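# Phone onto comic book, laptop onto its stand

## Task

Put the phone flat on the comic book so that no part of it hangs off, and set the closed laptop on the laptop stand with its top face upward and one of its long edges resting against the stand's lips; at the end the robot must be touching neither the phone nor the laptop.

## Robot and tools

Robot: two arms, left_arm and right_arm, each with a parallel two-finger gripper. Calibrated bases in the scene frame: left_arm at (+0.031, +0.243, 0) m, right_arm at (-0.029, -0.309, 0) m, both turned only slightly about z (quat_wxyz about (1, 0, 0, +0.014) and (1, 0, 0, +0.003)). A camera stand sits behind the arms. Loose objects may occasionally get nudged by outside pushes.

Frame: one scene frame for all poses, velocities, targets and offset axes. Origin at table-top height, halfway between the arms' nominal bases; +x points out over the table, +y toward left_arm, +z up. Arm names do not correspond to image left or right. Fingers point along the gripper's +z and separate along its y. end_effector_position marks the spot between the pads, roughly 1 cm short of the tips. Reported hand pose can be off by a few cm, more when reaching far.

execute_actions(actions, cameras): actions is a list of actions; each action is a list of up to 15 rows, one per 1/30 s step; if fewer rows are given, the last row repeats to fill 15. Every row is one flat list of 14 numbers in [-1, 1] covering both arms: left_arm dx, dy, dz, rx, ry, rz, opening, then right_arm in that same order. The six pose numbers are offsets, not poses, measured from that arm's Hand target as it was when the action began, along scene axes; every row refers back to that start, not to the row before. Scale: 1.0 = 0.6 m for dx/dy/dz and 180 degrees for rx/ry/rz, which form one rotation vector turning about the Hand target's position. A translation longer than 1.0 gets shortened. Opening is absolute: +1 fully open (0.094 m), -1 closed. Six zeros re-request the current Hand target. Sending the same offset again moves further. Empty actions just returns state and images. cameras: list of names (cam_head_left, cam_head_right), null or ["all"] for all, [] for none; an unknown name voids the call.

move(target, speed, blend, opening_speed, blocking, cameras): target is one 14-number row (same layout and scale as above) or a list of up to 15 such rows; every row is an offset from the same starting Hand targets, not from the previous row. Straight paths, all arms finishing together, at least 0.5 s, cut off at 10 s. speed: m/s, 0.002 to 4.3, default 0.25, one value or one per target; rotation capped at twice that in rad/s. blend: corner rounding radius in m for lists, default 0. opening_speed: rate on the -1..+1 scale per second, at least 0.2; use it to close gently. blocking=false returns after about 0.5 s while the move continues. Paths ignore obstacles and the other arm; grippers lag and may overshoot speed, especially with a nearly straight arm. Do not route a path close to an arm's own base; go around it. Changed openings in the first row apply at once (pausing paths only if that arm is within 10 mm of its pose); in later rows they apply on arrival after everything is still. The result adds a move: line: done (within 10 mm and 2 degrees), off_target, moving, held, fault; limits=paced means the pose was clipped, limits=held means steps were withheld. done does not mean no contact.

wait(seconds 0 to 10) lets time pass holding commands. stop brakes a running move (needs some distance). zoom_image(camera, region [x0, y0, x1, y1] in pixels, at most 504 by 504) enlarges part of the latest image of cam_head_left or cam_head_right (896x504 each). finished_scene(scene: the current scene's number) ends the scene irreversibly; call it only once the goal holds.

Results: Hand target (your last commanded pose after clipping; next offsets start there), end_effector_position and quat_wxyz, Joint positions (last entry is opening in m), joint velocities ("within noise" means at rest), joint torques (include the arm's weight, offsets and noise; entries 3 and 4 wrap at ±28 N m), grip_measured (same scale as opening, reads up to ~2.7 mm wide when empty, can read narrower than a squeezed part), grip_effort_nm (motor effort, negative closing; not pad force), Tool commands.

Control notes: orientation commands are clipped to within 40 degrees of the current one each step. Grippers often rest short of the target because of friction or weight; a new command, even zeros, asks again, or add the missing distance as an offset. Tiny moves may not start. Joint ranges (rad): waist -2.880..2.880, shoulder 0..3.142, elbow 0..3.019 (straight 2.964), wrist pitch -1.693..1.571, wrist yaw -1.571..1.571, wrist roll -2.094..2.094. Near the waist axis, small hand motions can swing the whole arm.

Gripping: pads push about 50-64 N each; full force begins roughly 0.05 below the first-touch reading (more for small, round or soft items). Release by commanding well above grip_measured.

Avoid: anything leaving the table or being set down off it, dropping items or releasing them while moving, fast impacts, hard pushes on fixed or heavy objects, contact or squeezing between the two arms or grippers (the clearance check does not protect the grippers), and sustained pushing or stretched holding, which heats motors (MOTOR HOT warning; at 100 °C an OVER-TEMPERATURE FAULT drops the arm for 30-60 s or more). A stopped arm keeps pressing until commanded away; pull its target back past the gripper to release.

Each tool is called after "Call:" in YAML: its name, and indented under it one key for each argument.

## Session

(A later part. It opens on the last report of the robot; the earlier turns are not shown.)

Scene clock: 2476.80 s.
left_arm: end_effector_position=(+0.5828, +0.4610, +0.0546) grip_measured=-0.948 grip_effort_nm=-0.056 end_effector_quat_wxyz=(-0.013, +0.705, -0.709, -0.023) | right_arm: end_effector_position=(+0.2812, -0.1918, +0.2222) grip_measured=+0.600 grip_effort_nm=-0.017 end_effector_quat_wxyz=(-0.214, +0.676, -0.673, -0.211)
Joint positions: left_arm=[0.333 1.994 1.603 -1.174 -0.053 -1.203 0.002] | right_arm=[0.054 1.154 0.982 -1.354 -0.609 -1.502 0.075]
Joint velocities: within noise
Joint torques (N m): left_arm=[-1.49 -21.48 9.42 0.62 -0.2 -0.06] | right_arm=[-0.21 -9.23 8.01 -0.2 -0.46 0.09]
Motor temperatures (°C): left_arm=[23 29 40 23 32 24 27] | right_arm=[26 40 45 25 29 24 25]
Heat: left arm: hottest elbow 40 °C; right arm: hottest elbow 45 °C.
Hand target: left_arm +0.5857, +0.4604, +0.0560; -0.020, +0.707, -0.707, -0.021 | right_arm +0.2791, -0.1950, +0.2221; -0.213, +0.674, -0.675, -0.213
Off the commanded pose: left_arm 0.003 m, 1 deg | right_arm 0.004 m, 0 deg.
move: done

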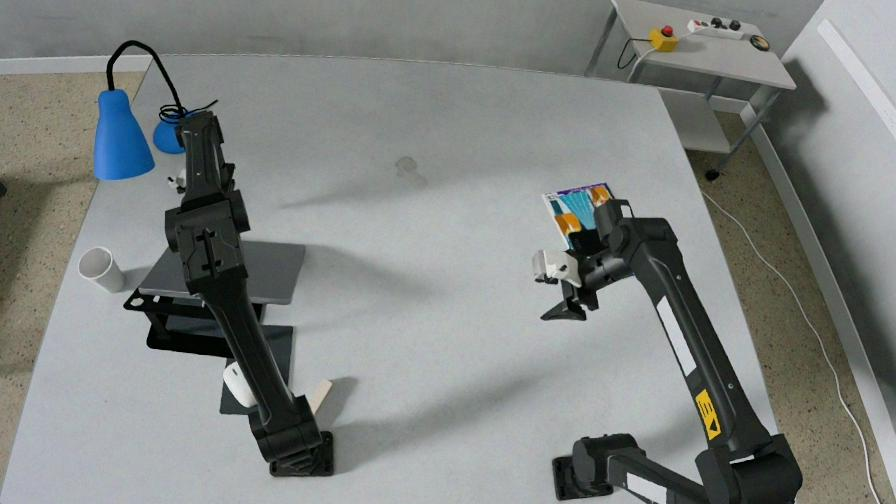

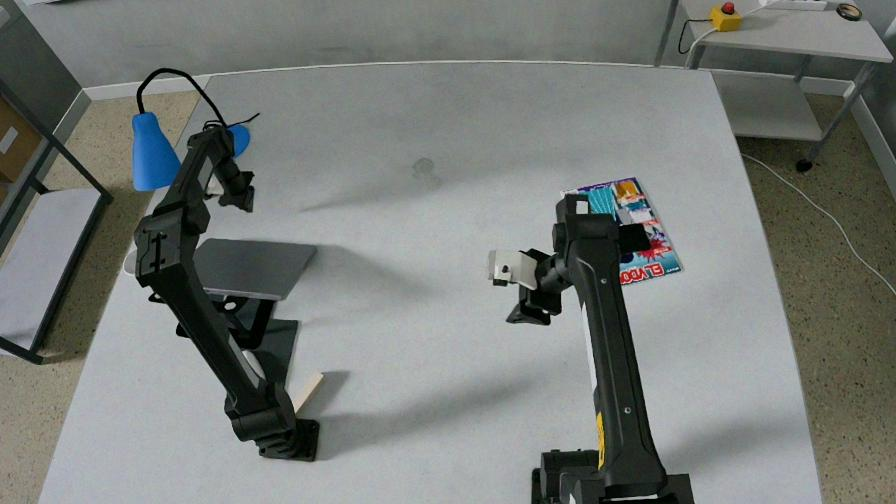

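Call:
move:
  target:
    - [-0.18,0,0,0,0,0,-0.95,0,0,0,0,0,0,0.6]
  speed: 0.1

Call:
zoom_image:
  camera: "cam_head_right"
  region: [100, 180, 350, 360]

Scene clock: 2480.67 s.
left_arm: end_effector_position=(+0.4832, +0.4539, +0.0514) grip_measured=-0.948 grip_effort_nm=-0.051 end_effector_quat_wxyz=(-0.013, +0.704, -0.710, -0.023) | right_arm: end_effector_position=(+0.2812, -0.1918, +0.2222) grip_measured=+0.600 grip_effort_nm=-0.017 end_effector_quat_wxyz=(-0.214, +0.676, -0.673, -0.211)
Joint positions: left_arm=[0.391 1.775 1.26 -1.048 -0.053 -1.144 0.002] | right_arm=[0.054 1.154 0.982 -1.354 -0.609 -1.502 0.075]
Joint velocities: within noise
Joint torques (N m): left_arm=[0.26 -19.08 7.68 0.62 -0.18 0.09] | right_arm=[-0.21 -9.17 8.01 -0.17 -0.45 0.08]
Motor temperatures (°C): left_arm=[23 30 40 23 32 24 27] | right_arm=[26 40 45 25 29 24 25]
Heat: left arm: hottest elbow 40 °C; right arm: hottest elbow 45 °C.
Hand target: left_arm +0.4778, +0.4604, +0.0559; -0.020, +0.707, -0.707, -0.021 | right_arm +0.2791, -0.1950, +0.2221; -0.213, +0.674, -0.675, -0.213
Off the commanded pose: left_arm 0.010 m, 1 deg | right_arm 0.004 m, 0 deg.
move: done

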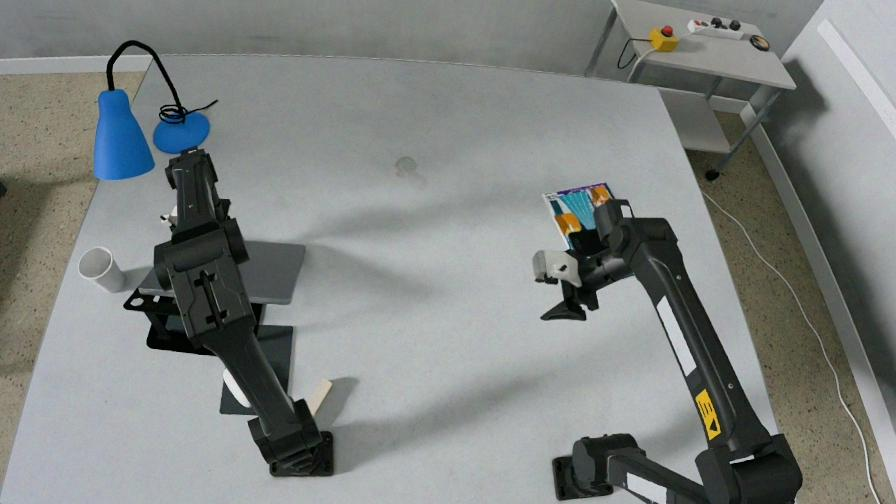

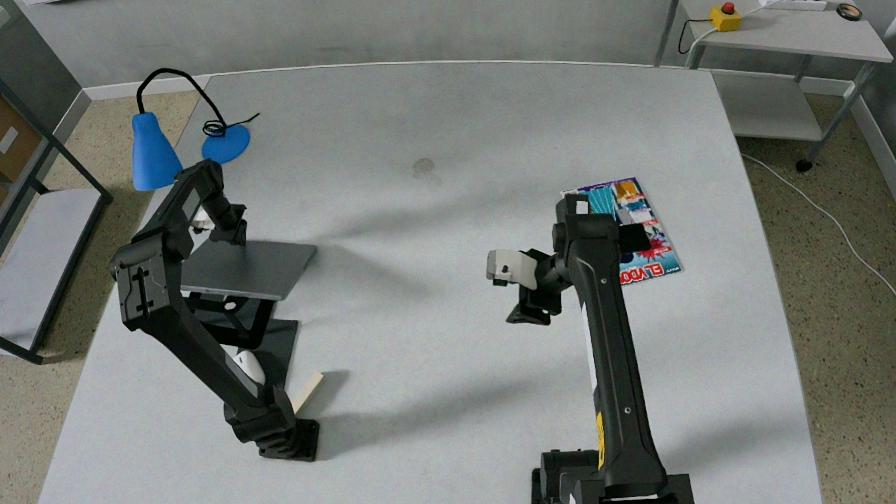

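Scaled by 2.016.

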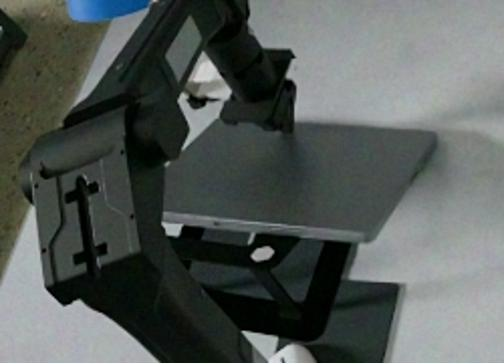

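Call:
move:
  target:
    - [-0.1,0,0,0,0,0,-0.95,0,0,0,0,0,0,0.6]
  speed: 0.1

Call:
zoom_image:
  camera: "cam_head_right"
  region: [100, 180, 350, 360]

Call:
zoom_image:
  camera: "cam_head_left"
  region: [100, 180, 350, 360]

Scene clock: 2484.80 s.
left_arm: end_effector_position=(+0.4425, +0.4559, +0.0711) grip_measured=-0.949 grip_effort_nm=-0.042 end_effector_quat_wxyz=(-0.044, +0.700, -0.713, -0.009) | right_arm: end_effector_position=(+0.2812, -0.1918, +0.2222) grip_measured=+0.600 grip_effort_nm=-0.017 end_effector_quat_wxyz=(-0.214, +0.676, -0.673, -0.211)
Joint positions: left_arm=[0.433 1.627 1.117 -0.982 -0.045 -1.088 0.002] | right_arm=[0.054 1.154 0.982 -1.354 -0.609 -1.502 0.075]
Joint velocities: within noise
Joint torques (N m): left_arm=[1.96 -15.44 5.78 -0.05 -0.36 0.14] | right_arm=[-0.21 -9.17 7.99 -0.16 -0.45 0.09]
Motor temperatures (°C): left_arm=[23 30 40 23 32 24 27] | right_arm=[26 40 45 25 29 24 25]
Heat: left arm: hottest elbow 40 °C; right arm: hottest elbow 45 °C.
Hand target: left_arm +0.4177, +0.4605, +0.0561; -0.020, +0.707, -0.707, -0.021 | right_arm +0.2791, -0.1950, +0.2221; -0.213, +0.674, -0.675, -0.213
Off the commanded pose: left_arm 0.029 m, 3 deg | right_arm 0.004 m, 0 deg.
move: off_target (left_arm)

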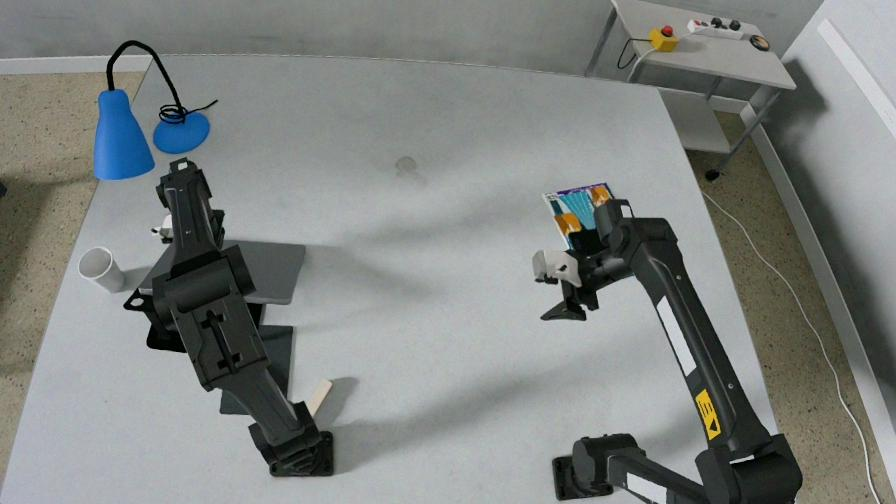

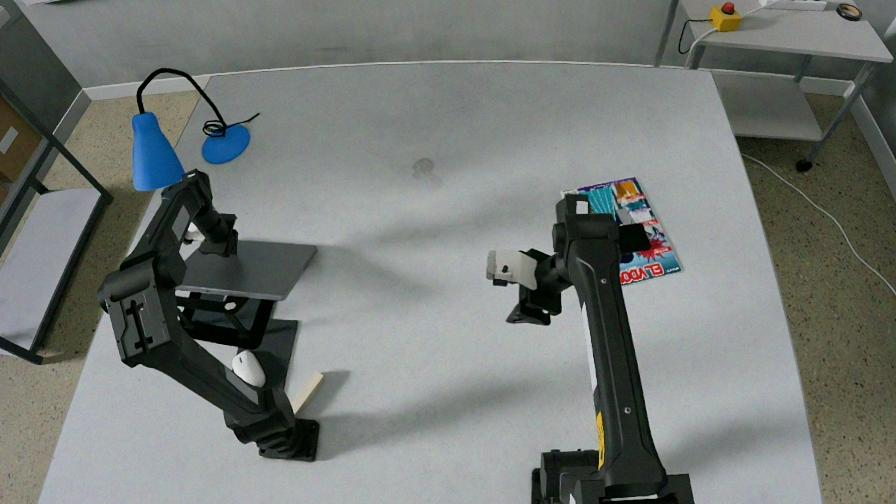

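Scaled by 2.016.

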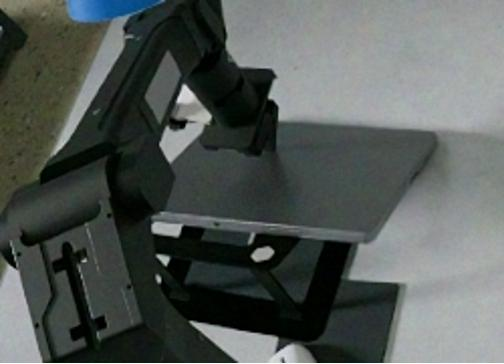

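Scaled by 2.016.

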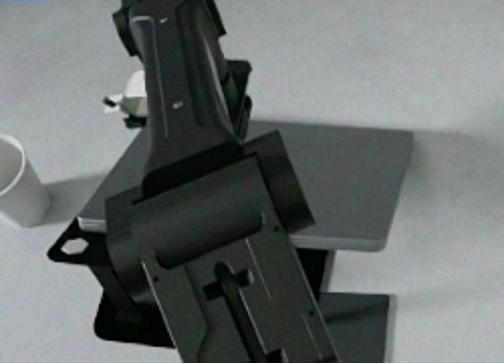

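Call:
move:
  target:
    - [0,0,0.1,0,0,0,-0.95,0,0,0,0,0,0,0.6]
    - [0.24,0,0.08,0,0,0,-0.95,0,0,0,0,0,0,0.6]
    - [0.24,0,-0.055,0,0,0,-0.95,0,0,0,0,0,0,0.6]
    - [0.08,0,-0.055,0,0,0,-0.95,0,0,0,0,0,0,0.6]
  speed: 0.15

Call:
zoom_image:
  camera: "cam_head_right"
  region: [100, 180, 350, 360]

Call:
zoom_image:
  camera: "cam_head_left"
  region: [100, 180, 350, 360]

Scene clock: 2496.77 s.
left_arm: end_effector_position=(+0.4932, +0.4503, +0.0256) grip_measured=-0.949 grip_effort_nm=-0.032 end_effector_quat_wxyz=(-0.037, +0.697, -0.716, -0.008) | right_arm: end_effector_position=(+0.2812, -0.1918, +0.2222) grip_measured=+0.600 grip_effort_nm=-0.022 end_effector_quat_wxyz=(-0.214, +0.676, -0.673, -0.211)
Joint positions: left_arm=[0.38 1.797 1.211 -0.921 -0.042 -1.136 0.002] | right_arm=[0.054 1.154 0.982 -1.354 -0.609 -1.502 0.075]
Joint velocities: within noise
Joint torques (N m): left_arm=[1.2 -18.9 5.39 -0.44 -0.48 0.1] | right_arm=[-0.21 -9.23 8.02 -0.18 -0.45 0.07]
Motor temperatures (°C): left_arm=[23 30 39 23 31 24 27] | right_arm=[26 39 44 25 29 24 25]
Heat: left arm: hottest elbow 39 °C; right arm: hottest elbow 44 °C.
Hand target: left_arm +0.4657, +0.4605, +0.0229; -0.020, +0.707, -0.707, -0.021 | right_arm +0.2791, -0.1950, +0.2221; -0.213, +0.674, -0.675, -0.213
Off the commanded pose: left_arm 0.030 m, 3 deg | right_arm 0.004 m, 0 deg.
move: off_target (left_arm)

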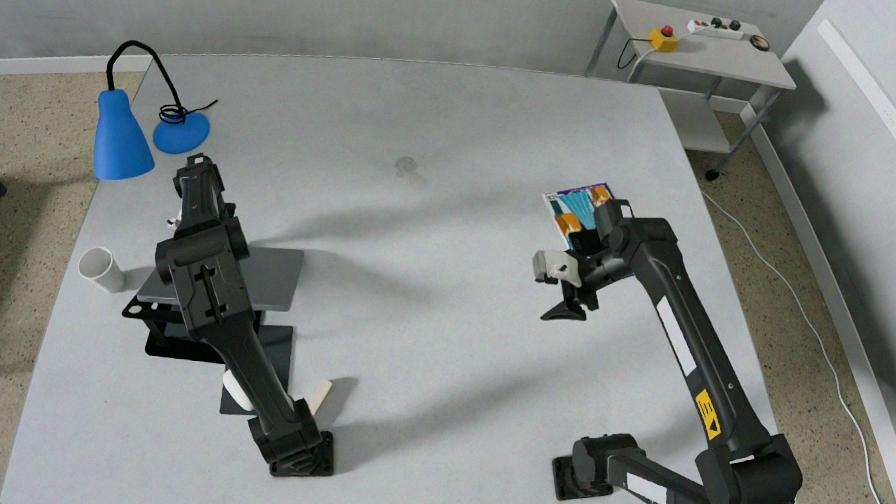

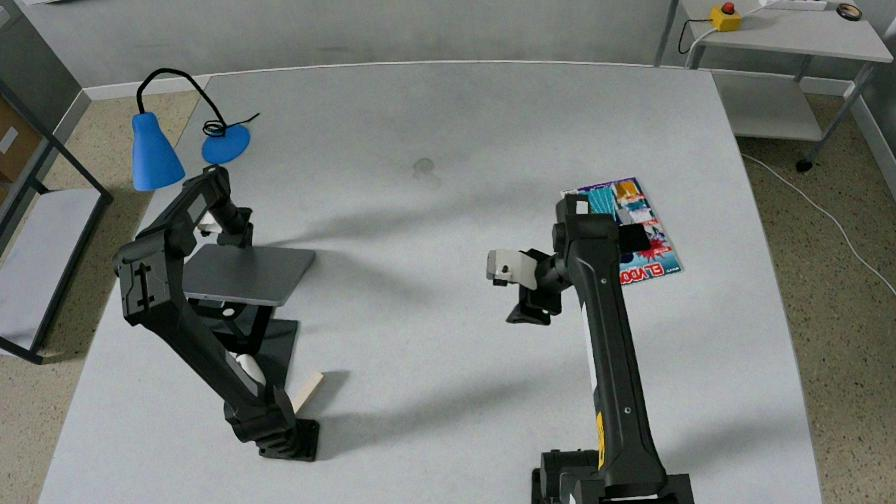

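Scaled by 2.016.

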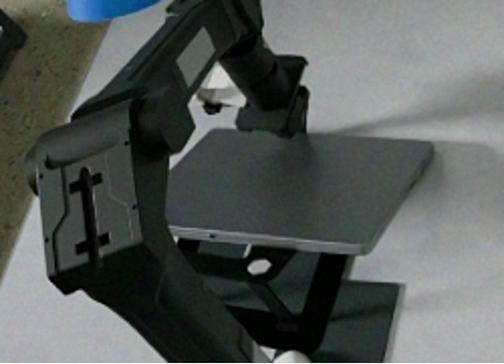

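Scaled by 2.016.

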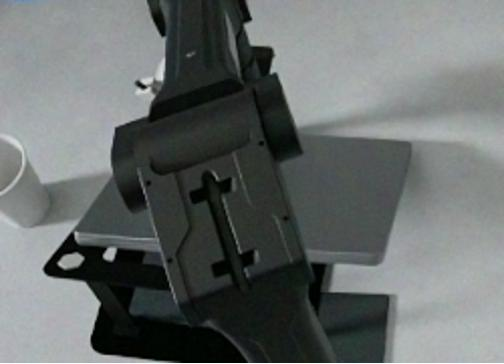

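Call:
move:
  target:
    - [0.1,0,0.02,0,0,0,-0.95,0,0,0,0,0,0,0.6]
    - [0.12,0,0.4,0,0,0,-0.95,0,0,0,0,0,0,0.6]
    - [-0.1,-0.35,0.45,0,0,0,-0.95,0,0,0,0,0,0,0.6]

Call:
zoom_image:
  camera: "cam_head_right"
  region: [120, 200, 340, 360]

Call:
zoom_image:
  camera: "cam_head_left"
  region: [100, 200, 320, 360]

Scene clock: 2503.57 s.
left_arm: end_effector_position=(+0.4121, +0.2543, +0.2928) grip_measured=-0.949 grip_effort_nm=-0.037 end_effector_quat_wxyz=(-0.022, +0.707, -0.706, -0.017) | right_arm: end_effector_position=(+0.2812, -0.1918, +0.2222) grip_measured=+0.600 grip_effort_nm=-0.017 end_effector_quat_wxyz=(-0.214, +0.676, -0.673, -0.211)
Joint positions: left_arm=[-0.023 1.333 1.401 -1.631 -0.056 -1.566 0.002] | right_arm=[0.054 1.154 0.982 -1.354 -0.609 -1.502 0.075]
Joint velocities: within noise
Joint torques (N m): left_arm=[-2.26 -12.45 9.43 0.03 -0.24 -0.07] | right_arm=[-0.15 -9.23 8.01 -0.18 -0.45 0.08]
Motor temperatures (°C): left_arm=[23 30 39 23 31 24 27] | right_arm=[26 39 44 25 29 24 25]
Heat: left arm: hottest elbow 39 °C; right arm: hottest elbow 44 °C.
Hand target: left_arm +0.4056, +0.2505, +0.2930; -0.020, +0.707, -0.707, -0.021 | right_arm +0.2791, -0.1950, +0.2221; -0.213, +0.674, -0.675, -0.213
Off the commanded pose: left_arm 0.007 m, 1 deg | right_arm 0.004 m, 0 deg.
move: done

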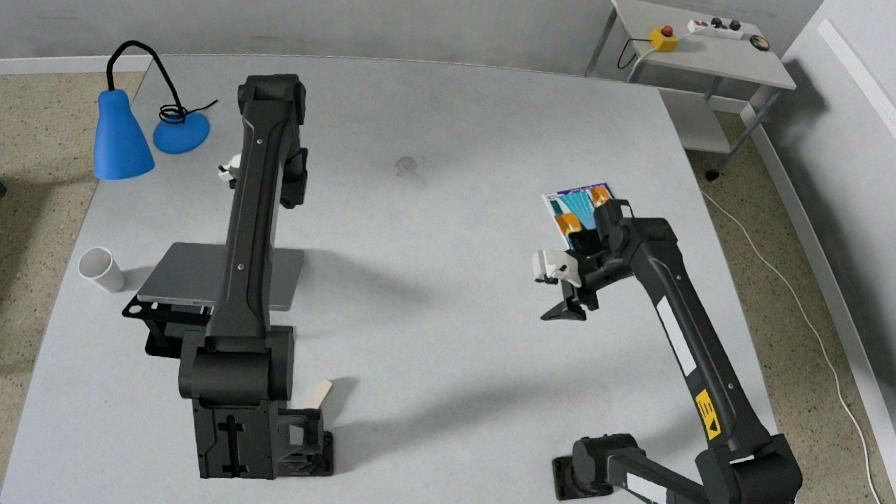

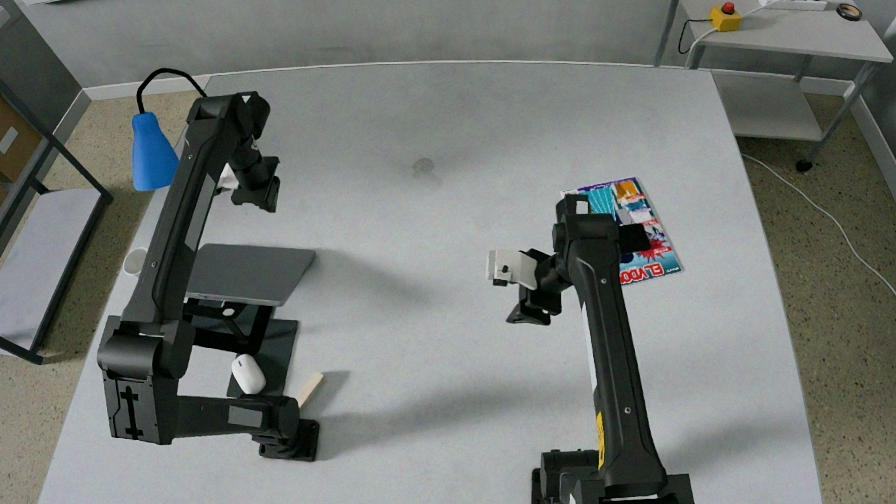

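Scaled by 2.291.

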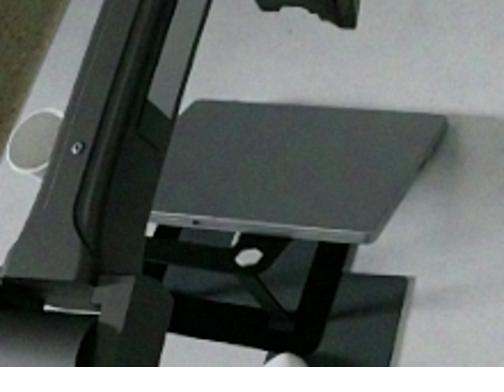

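Scaled by 2.291.

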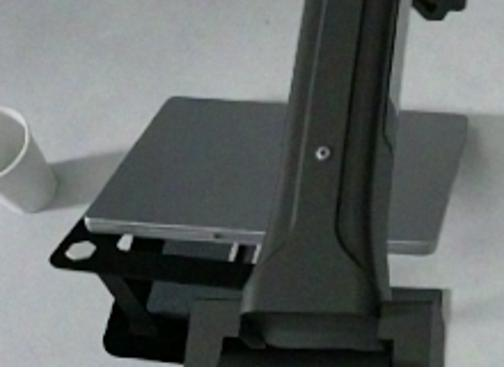

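Call:
move:
  target:
    - [-0.36,0.366,0,0,0,0,-0.95,0.176,0.2,0.03,0.267,-0.349,0.18,0.2]
    - [-0.36,0.366,-0.34,0,0,0,-0.95,0.176,0.45,-0.05,0.267,-0.349,0.18,0.2]
    - [-0.22,0.366,-0.34,0,0,0,-0.95,0.176,0.55,-0.205,0.267,-0.349,0.18,0.2]

Call:
zoom_image:
  camera: "cam_head_right"
  region: [120, 200, 420, 360]

Call:
zoom_image:
  camera: "cam_head_left"
  region: [100, 200, 400, 360]

Scene clock: 2528.13 s.
left_arm: end_effector_position=(+0.2405, +0.4565, +0.0814) grip_measured=-0.949 grip_effort_nm=-0.022 end_effector_quat_wxyz=(+0.003, +0.708, -0.706, -0.027) | right_arm: end_effector_position=(+0.3766, +0.1252, +0.0938) grip_measured=+0.201 grip_effort_nm=-0.085 end_effector_quat_wxyz=(+0.687, -0.699, +0.146, +0.137)
Joint positions: left_arm=[0.737 1.246 0.75 -1.081 -0.054 -0.808 0.002] | right_arm=[0.569 2.007 0.878 1.095 -0.989 -1.196 0.056]
Joint velocities: within noise
Joint torques (N m): left_arm=[-4.25 -5.77 14.91 1.32 0.36 -0.28] | right_arm=[0.97 -17.61 7.06 1.83 0.05 0.28]
Motor temperatures (°C): left_arm=[23 29 39 23 31 24 27] | right_arm=[26 38 43 25 28 24 25]
Heat: left arm: hottest elbow 39 °C; right arm: hottest elbow 43 °C.
Hand target: left_arm +0.2737, +0.4700, +0.0890; -0.020, +0.706, -0.707, -0.021 | right_arm +0.3847, +0.1350, +0.0991; +0.695, -0.693, +0.135, +0.133
Off the commanded pose: left_arm 0.037 m, 3 deg | right_arm 0.014 m, 2 deg.
move: off_target (left_arm, right_arm)

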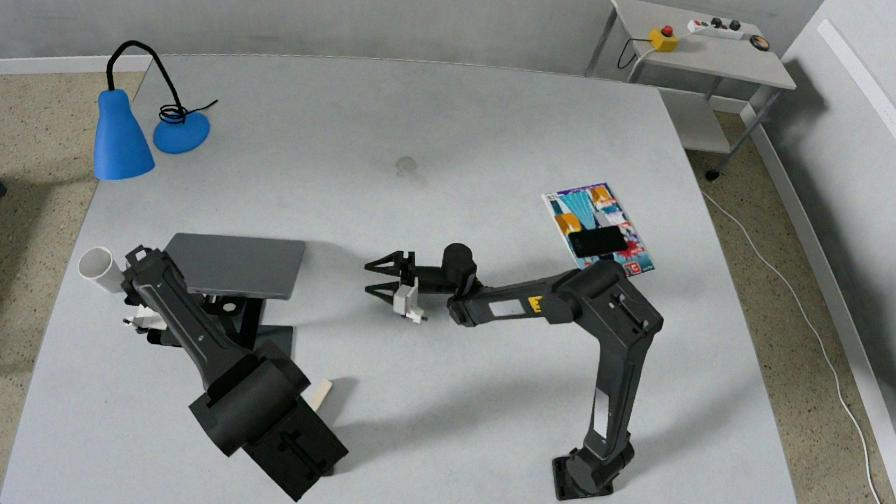

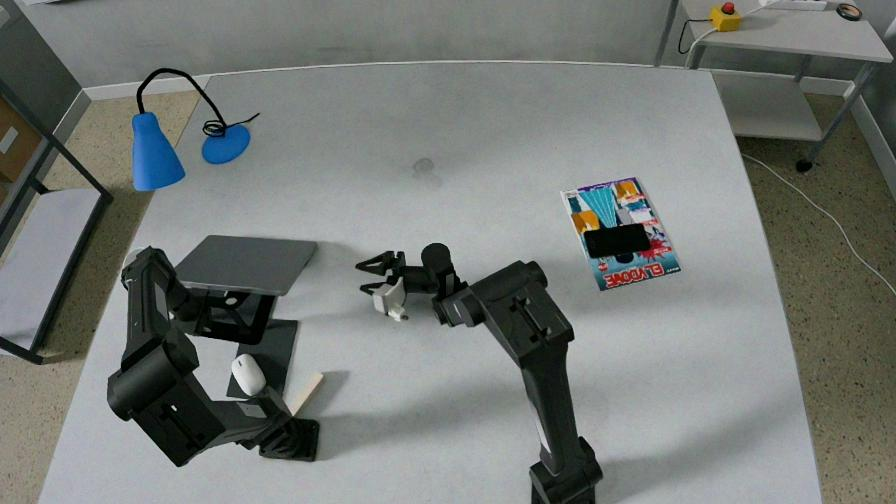

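Scaled by 1.680.

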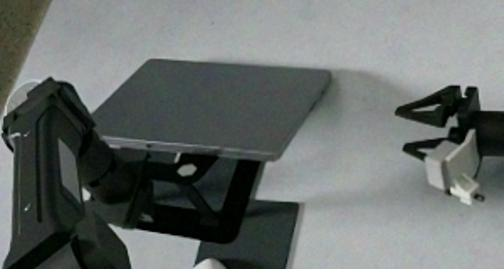

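Scaled by 1.680.

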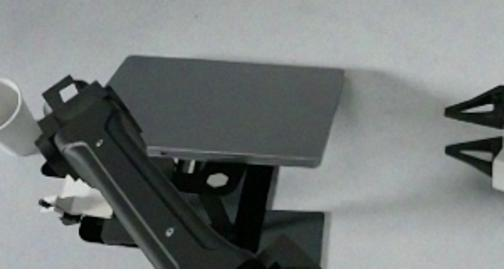

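Call:
move:
  target:
    - [0,0,0,0,0,0,-0.95,0.01,0.2,-0.01,0,0,0,0.2]
  speed: 0.1

Call:
zoom_image:
  camera: "cam_head_right"
  region: [120, 200, 420, 360]

Call:
zoom_image:
  camera: "cam_head_left"
  region: [200, 210, 380, 330]

Scene clock: 2534.83 s.
left_arm: end_effector_position=(+0.2405, +0.4565, +0.0814) grip_measured=-0.949 grip_effort_nm=-0.022 end_effector_quat_wxyz=(+0.003, +0.708, -0.706, -0.027) | right_arm: end_effector_position=(+0.3844, +0.2415, +0.0973) grip_measured=+0.201 grip_effort_nm=-0.081 end_effector_quat_wxyz=(+0.695, -0.694, +0.136, +0.129)
Joint positions: left_arm=[0.737 1.246 0.75 -1.081 -0.054 -0.808 0.002] | right_arm=[0.737 2.117 1.12 0.995 -0.818 -1.194 0.056]
Joint velocities: within noise
Joint torques (N m): left_arm=[-4.25 -5.71 15.05 1.29 0.39 -0.26] | right_arm=[1.14 -19.14 9.01 1.03 0.07 0.28]
Motor temperatures (°C): left_arm=[23 29 39 23 31 24 27] | right_arm=[26 39 43 25 28 24 25]
Heat: left arm: hottest elbow 39 °C; right arm: hottest elbow 43 °C.
Hand target: left_arm +0.2737, +0.4700, +0.0890; -0.020, +0.706, -0.707, -0.021 | right_arm +0.3907, +0.2551, +0.0933; +0.695, -0.693, +0.135, +0.133
Off the commanded pose: left_arm 0.037 m, 3 deg | right_arm 0.015 m, 0 deg.
move: off_target (left_arm, right_arm)

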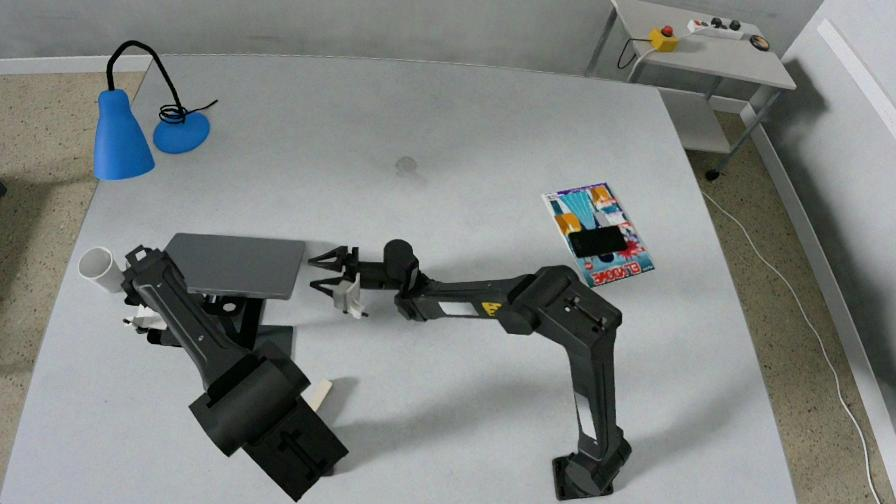

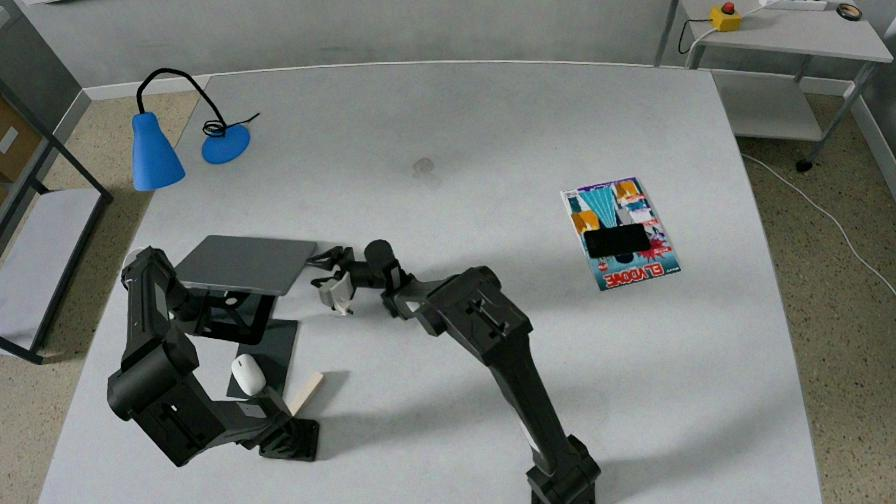

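Scaled by 1.680.

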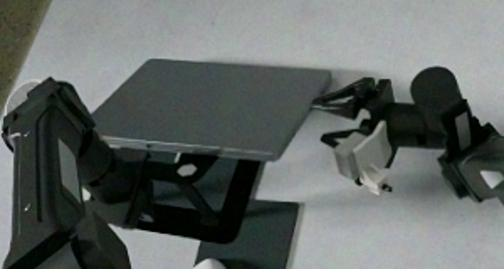

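Scaled by 2.800.

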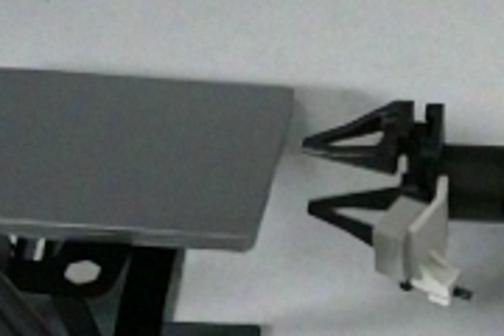

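Call:
move:
  target:
    - [0,0,0,0,0,0,-0.95,0,0.05,0,0,0,0,0.2]
  speed: 0.05

Call:
zoom_image:
  camera: "cam_head_right"
  region: [200, 210, 380, 330]

Call:
zoom_image:
  camera: "cam_head_left"
  region: [200, 210, 380, 330]

Scene clock: 2538.90 s.
left_arm: end_effector_position=(+0.2405, +0.4565, +0.0814) grip_measured=-0.949 grip_effort_nm=-0.022 end_effector_quat_wxyz=(+0.003, +0.708, -0.706, -0.027) | right_arm: end_effector_position=(+0.3857, +0.2704, +0.0976) grip_measured=+0.201 grip_effort_nm=-0.085 end_effector_quat_wxyz=(+0.695, -0.694, +0.137, +0.129)
Joint positions: left_arm=[0.737 1.246 0.75 -1.081 -0.054 -0.808 0.002] | right_arm=[0.773 2.147 1.188 0.957 -0.781 -1.194 0.056]
Joint velocities: within noise
Joint torques (N m): left_arm=[-4.19 -5.54 14.97 1.24 0.34 -0.3] | right_arm=[1.2 -19.78 9.35 0.92 0.08 0.28]
Motor temperatures (°C): left_arm=[23 29 40 23 31 24 27] | right_arm=[26 39 44 25 28 24 25]
Heat: left arm: hottest elbow 40 °C; right arm: hottest elbow 44 °C.
Hand target: left_arm +0.2737, +0.4700, +0.0890; -0.020, +0.706, -0.707, -0.021 | right_arm +0.3908, +0.2850, +0.0934; +0.695, -0.693, +0.135, +0.132
Off the commanded pose: left_arm 0.037 m, 3 deg | right_arm 0.016 m, 1 deg.
move: off_target (left_arm, right_arm)

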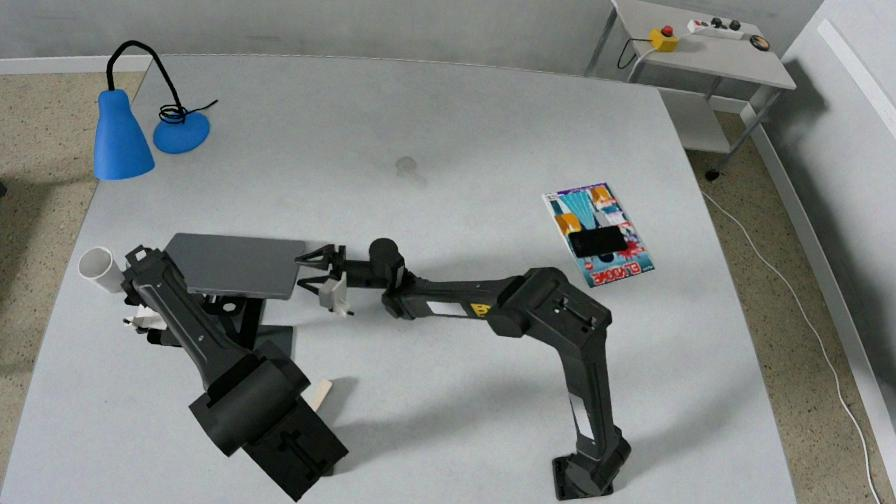

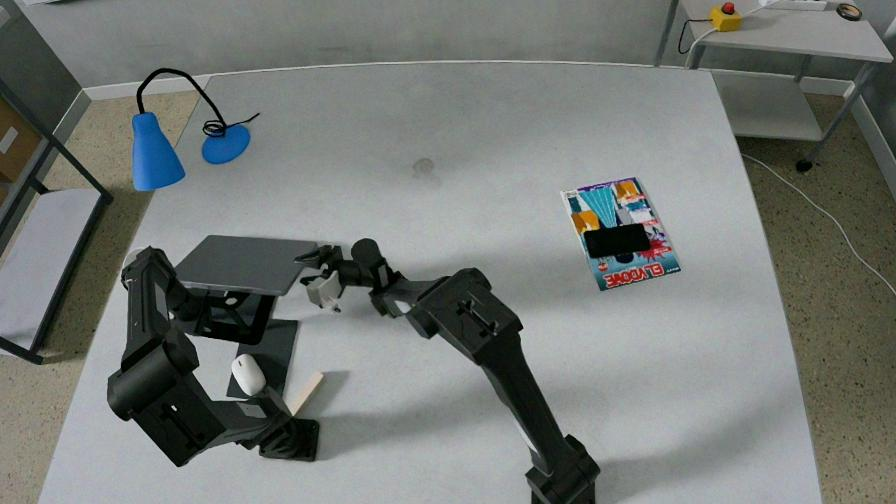

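Scaled by 2.800.

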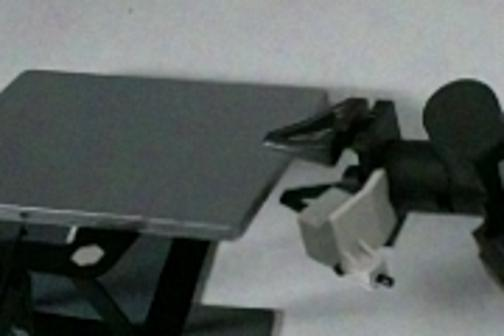

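Scaled by 2.800.

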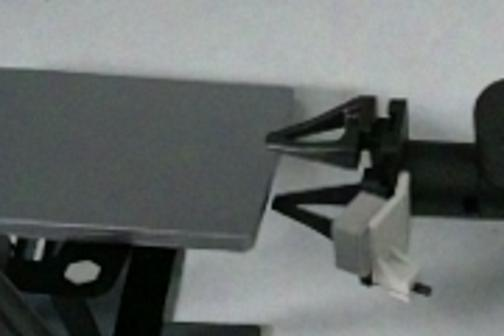

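Upper finger over the top, lower one below/going under. Insert more.

Call:
move:
  target:
    - [0,0,0,0,0,0,-0.95,0,0.045,0,0,0,0,0.2]
  speed: 0.05

Call:
zoom_image:
  camera: "cam_head_right"
  region: [200, 210, 380, 330]

Call:
zoom_image:
  camera: "cam_head_left"
  region: [200, 210, 380, 330]

Scene clock: 2542.00 s.
left_arm: end_effector_position=(+0.2405, +0.4565, +0.0814) grip_measured=-0.949 grip_effort_nm=-0.022 end_effector_quat_wxyz=(+0.003, +0.708, -0.706, -0.027) | right_arm: end_effector_position=(+0.3861, +0.2970, +0.0975) grip_measured=+0.201 grip_effort_nm=-0.085 end_effector_quat_wxyz=(+0.694, -0.695, +0.137, +0.129)
Joint positions: left_arm=[0.737 1.246 0.75 -1.081 -0.054 -0.808 0.002] | right_arm=[0.804 2.177 1.254 0.92 -0.75 -1.194 0.056]
Joint velocities: within noise
Joint torques (N m): left_arm=[-3.84 -5.54 15.01 1.31 0.28 -0.24] | right_arm=[1.2 -20.66 9.7 1.02 0.07 0.27]
Motor temperatures (°C): left_arm=[23 29 40 23 31 24 27] | right_arm=[26 39 44 25 28 24 25]
Heat: left arm: hottest elbow 40 °C; right arm: hottest elbow 44 °C.
Hand target: left_arm +0.2737, +0.4700, +0.0890; -0.020, +0.706, -0.707, -0.021 | right_arm +0.3907, +0.3121, +0.0934; +0.695, -0.693, +0.135, +0.133
Off the commanded pose: left_arm 0.037 m, 3 deg | right_arm 0.016 m, 1 deg.
move: off_target (left_arm, right_arm)

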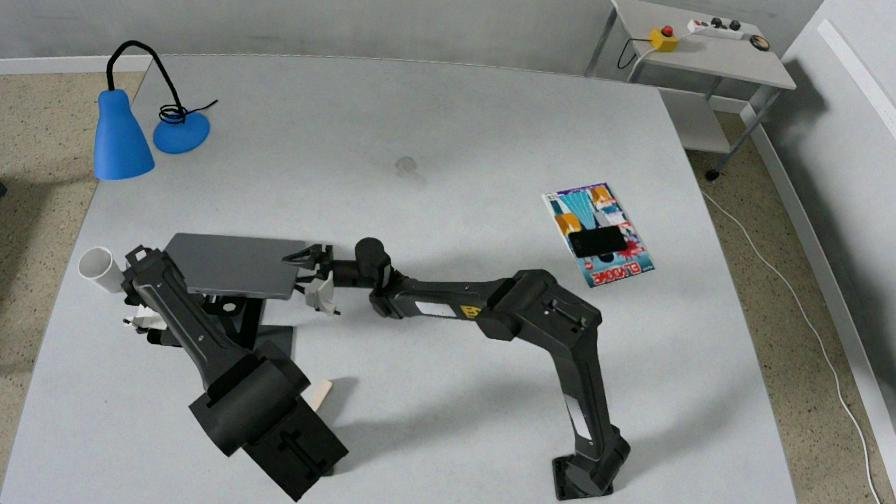

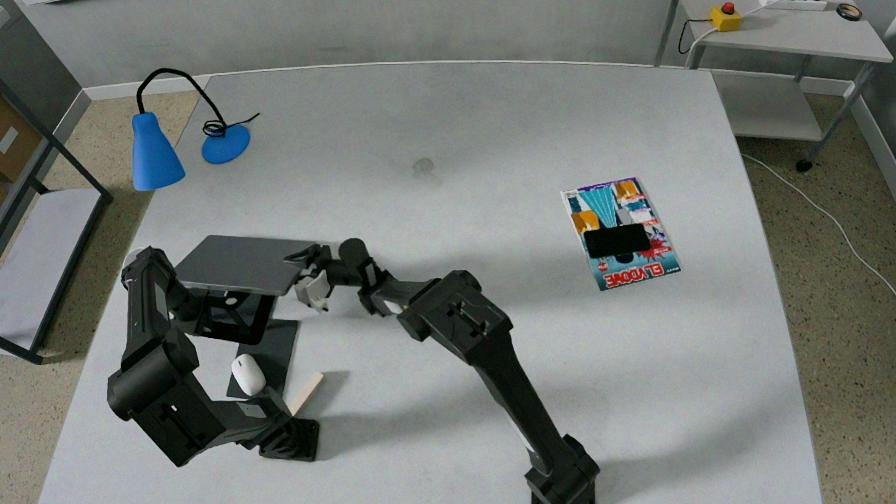

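Scaled by 2.800.

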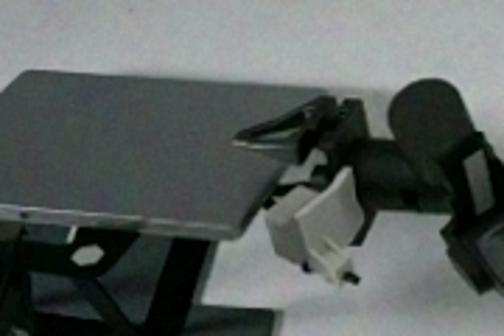

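Scaled by 2.800.

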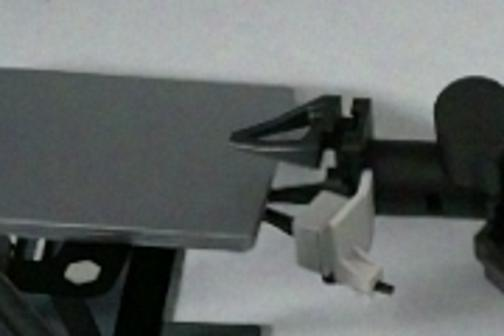

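Call:
move:
  target:
    - [0,0,0,0,0,0,-0.95,0,0,0,0,0,0,-0.9]
  opening_speed: 0.5
  speed: 0.05
  cameras: []

Scene clock: 2546.20 s.
left_arm: end_effector_position=(+0.2404, +0.4566, +0.0813) grip_measured=-0.949 grip_effort_nm=-0.017 end_effector_quat_wxyz=(+0.003, +0.708, -0.706, -0.027) | right_arm: end_effector_position=(+0.3860, +0.2969, +0.0898) grip_measured=-0.650 grip_effort_nm=-1.033 end_effector_quat_wxyz=(+0.687, -0.695, +0.155, +0.145)
Joint positions: left_arm=[0.737 1.247 0.75 -1.081 -0.054 -0.81 0.002] | right_arm=[0.804 2.186 1.254 0.915 -0.75 -1.157 0.016]
Joint velocities: within noise
Joint torques (N m): left_arm=[-3.49 -5.07 15.01 1.21 0.32 -0.3] | right_arm=[1.32 -21.48 9.63 1.25 0.08 -0.13]
Motor temperatures (°C): left_arm=[23 29 40 23 31 24 27] | right_arm=[26 39 45 25 28 24 25]
Heat: left arm: hottest elbow 40 °C; right arm: hottest elbow 45 °C.
Hand target: left_arm +0.2737, +0.4700, +0.0890; -0.020, +0.707, -0.707, -0.021 | right_arm +0.3908, +0.3121, +0.0933; +0.695, -0.693, +0.135, +0.133
Off the commanded pose: left_arm 0.037 m, 3 deg | right_arm 0.016 m, 3 deg.
move: off_target (left_arm, right_arm)
No camera images: "cameras" was empty.

Call:
move:
  target:
    - [0,0,0,0,0,0,-0.95,0,-0.02,0.12,0,0,0,-0.9]
    - [0,0,0,0,0,0,-0.95,-0.1,-0.02,0.14,0,0,-0.02,-0.9]
  speed: 0.08

Call:
zoom_image:
  camera: "cam_head_right"
  region: [120, 200, 360, 360]

Call:
zoom_image:
  camera: "cam_head_left"
  region: [120, 200, 360, 360]

Scene clock: 2552.47 s.
left_arm: end_effector_position=(+0.2404, +0.4568, +0.0813) grip_measured=-0.950 grip_effort_nm=-0.002 end_effector_quat_wxyz=(+0.004, +0.708, -0.706, -0.028) | right_arm: end_effector_position=(+0.3520, +0.2969, +0.1122) grip_measured=-0.655 grip_effort_nm=-1.038 end_effector_quat_wxyz=(+0.663, -0.710, +0.208, +0.116)
Joint positions: left_arm=[0.736 1.247 0.75 -1.082 -0.056 -0.81 0.002] | right_arm=[0.872 2.043 1.141 0.79 -0.579 -1.174 0.016]
Joint velocities: within noise
Joint torques (N m): left_arm=[-3.55 -4.89 14.93 1.25 0.39 -0.3] | right_arm=[1.9 -28.86 5.23 2.95 -0.96 0.08]
Motor temperatures (°C): left_arm=[23 28 41 23 30 24 27] | right_arm=[26 40 45 25 27 24 25]
Heat: left arm: hottest elbow 41 °C; right arm: hottest elbow 45 °C.
Hand target: left_arm +0.2737, +0.4700, +0.0889; -0.020, +0.706, -0.707, -0.021 | right_arm +0.3308, +0.3000, +0.1773; +0.699, -0.689, +0.157, +0.111
Off the commanded pose: left_arm 0.037 m, 3 deg | right_arm 0.069 m, 8 deg.
move: off_target (left_arm, right_arm)

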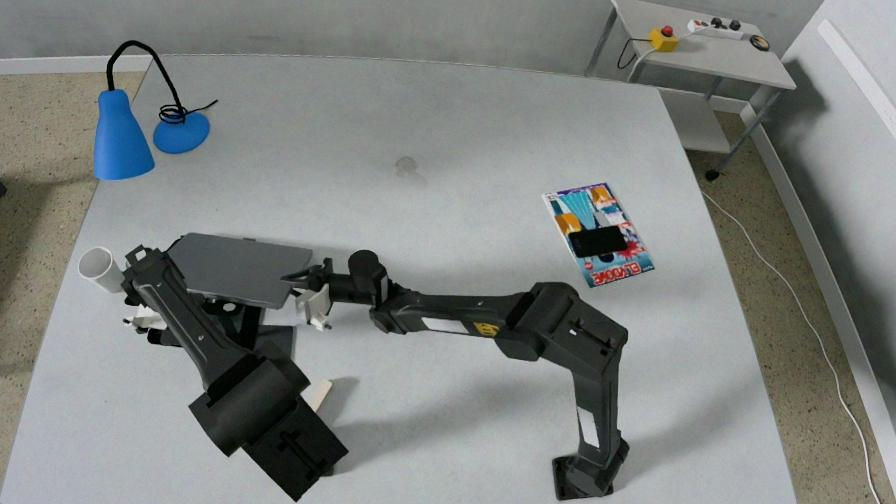

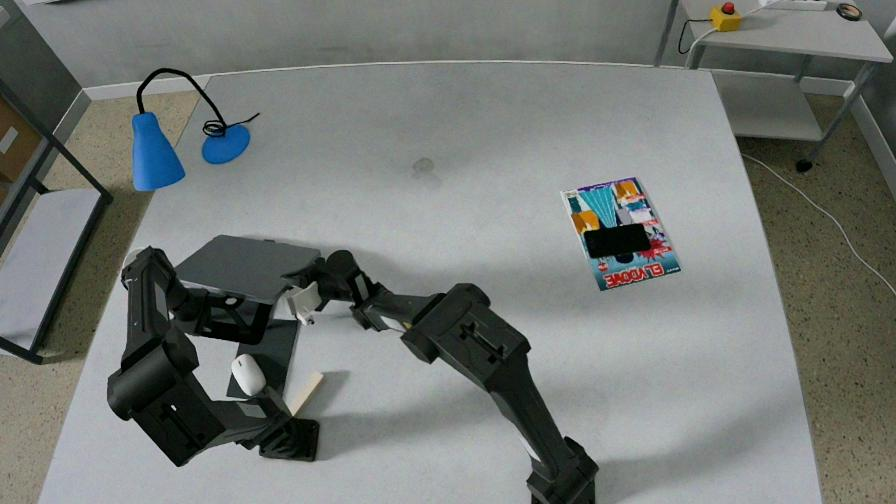

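Scaled by 2.100.

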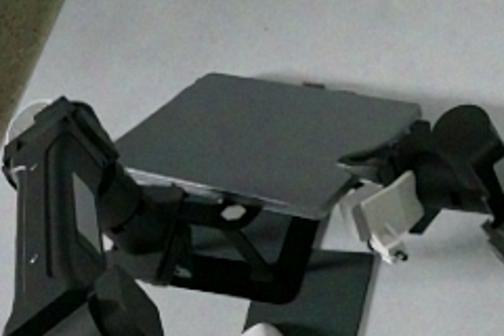

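Scaled by 2.100.

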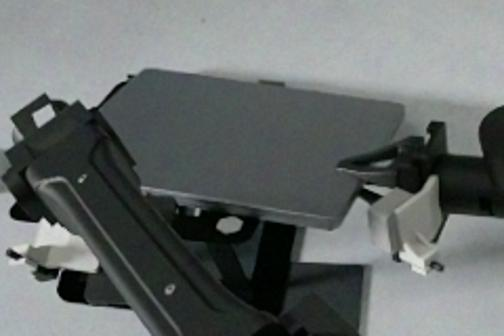

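Call:
move:
  target:
    - [0,0,0,0,0,0,-0.95,0,0,-0.15,0,0,0,-0.9]
    - [0,0,0,0,0,0,-0.95,0,0,-0.15,0,0,0,0.2]
  speed: 0.08

Call:
zoom_image:
  camera: "cam_head_right"
  region: [120, 200, 360, 360]

Call:
zoom_image:
  camera: "cam_head_left"
  region: [120, 200, 360, 360]

Scene clock: 2558.00 s.
left_arm: end_effector_position=(+0.2413, +0.4565, +0.0814) grip_measured=-0.950 grip_effort_nm=-0.002 end_effector_quat_wxyz=(+0.004, +0.708, -0.706, -0.028) | right_arm: end_effector_position=(+0.3376, +0.2984, +0.1067) grip_measured=+0.198 grip_effort_nm=0.066 end_effector_quat_wxyz=(+0.705, -0.683, +0.158, +0.107)
Joint positions: left_arm=[0.734 1.249 0.752 -1.083 -0.056 -0.813 0.002] | right_arm=[0.884 2.109 1.125 1.004 -0.605 -1.181 0.056]
Joint velocities: within noise
Joint torques (N m): left_arm=[-3.78 -5.71 14.63 1.24 0.38 -0.27] | right_arm=[1.14 -19.25 5.49 2.07 -0.03 0.18]
Motor temperatures (°C): left_arm=[23 28 41 23 30 24 27] | right_arm=[26 40 44 25 28 24 26]
Heat: left arm: hottest elbow 41 °C; right arm: hottest elbow 44 °C.
Hand target: left_arm +0.2737, +0.4701, +0.0890; -0.020, +0.706, -0.707, -0.021 | right_arm +0.3309, +0.3000, +0.0873; +0.699, -0.689, +0.157, +0.111
Off the commanded pose: left_arm 0.036 m, 3 deg | right_arm 0.021 m, 1 deg.
move: off_target (left_arm, right_arm); target 2's new opening was sent with right_arm's hand 0.025 m and 4 deg from that target

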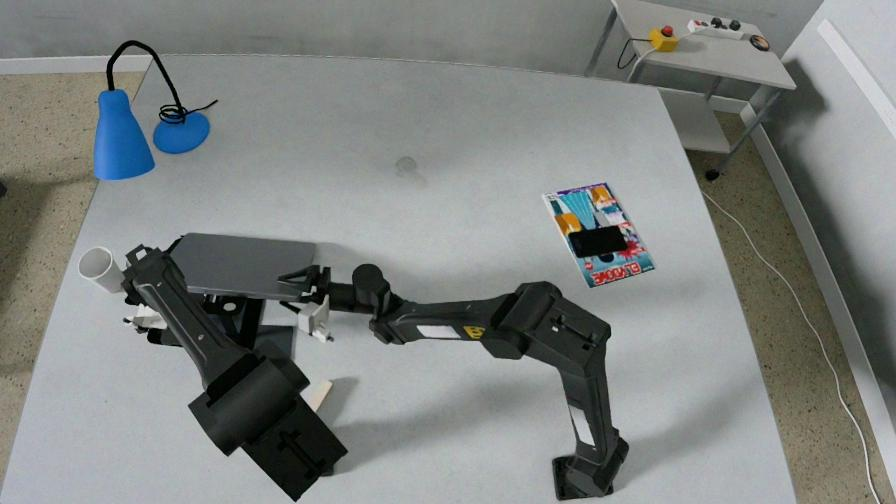

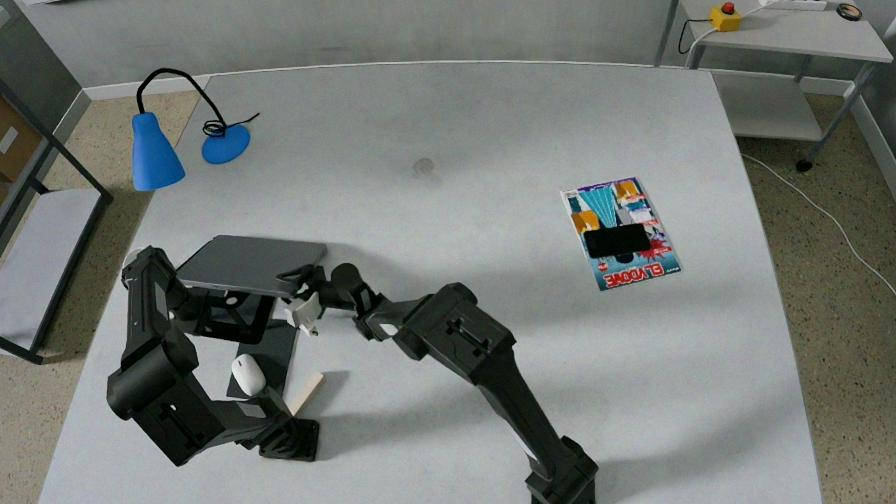

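Scaled by 2.100.

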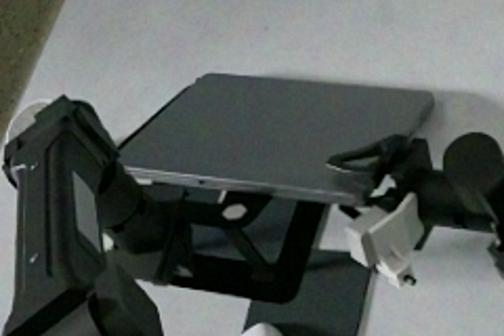

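Scaled by 2.100.

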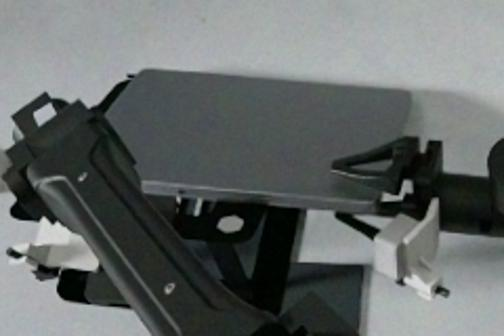

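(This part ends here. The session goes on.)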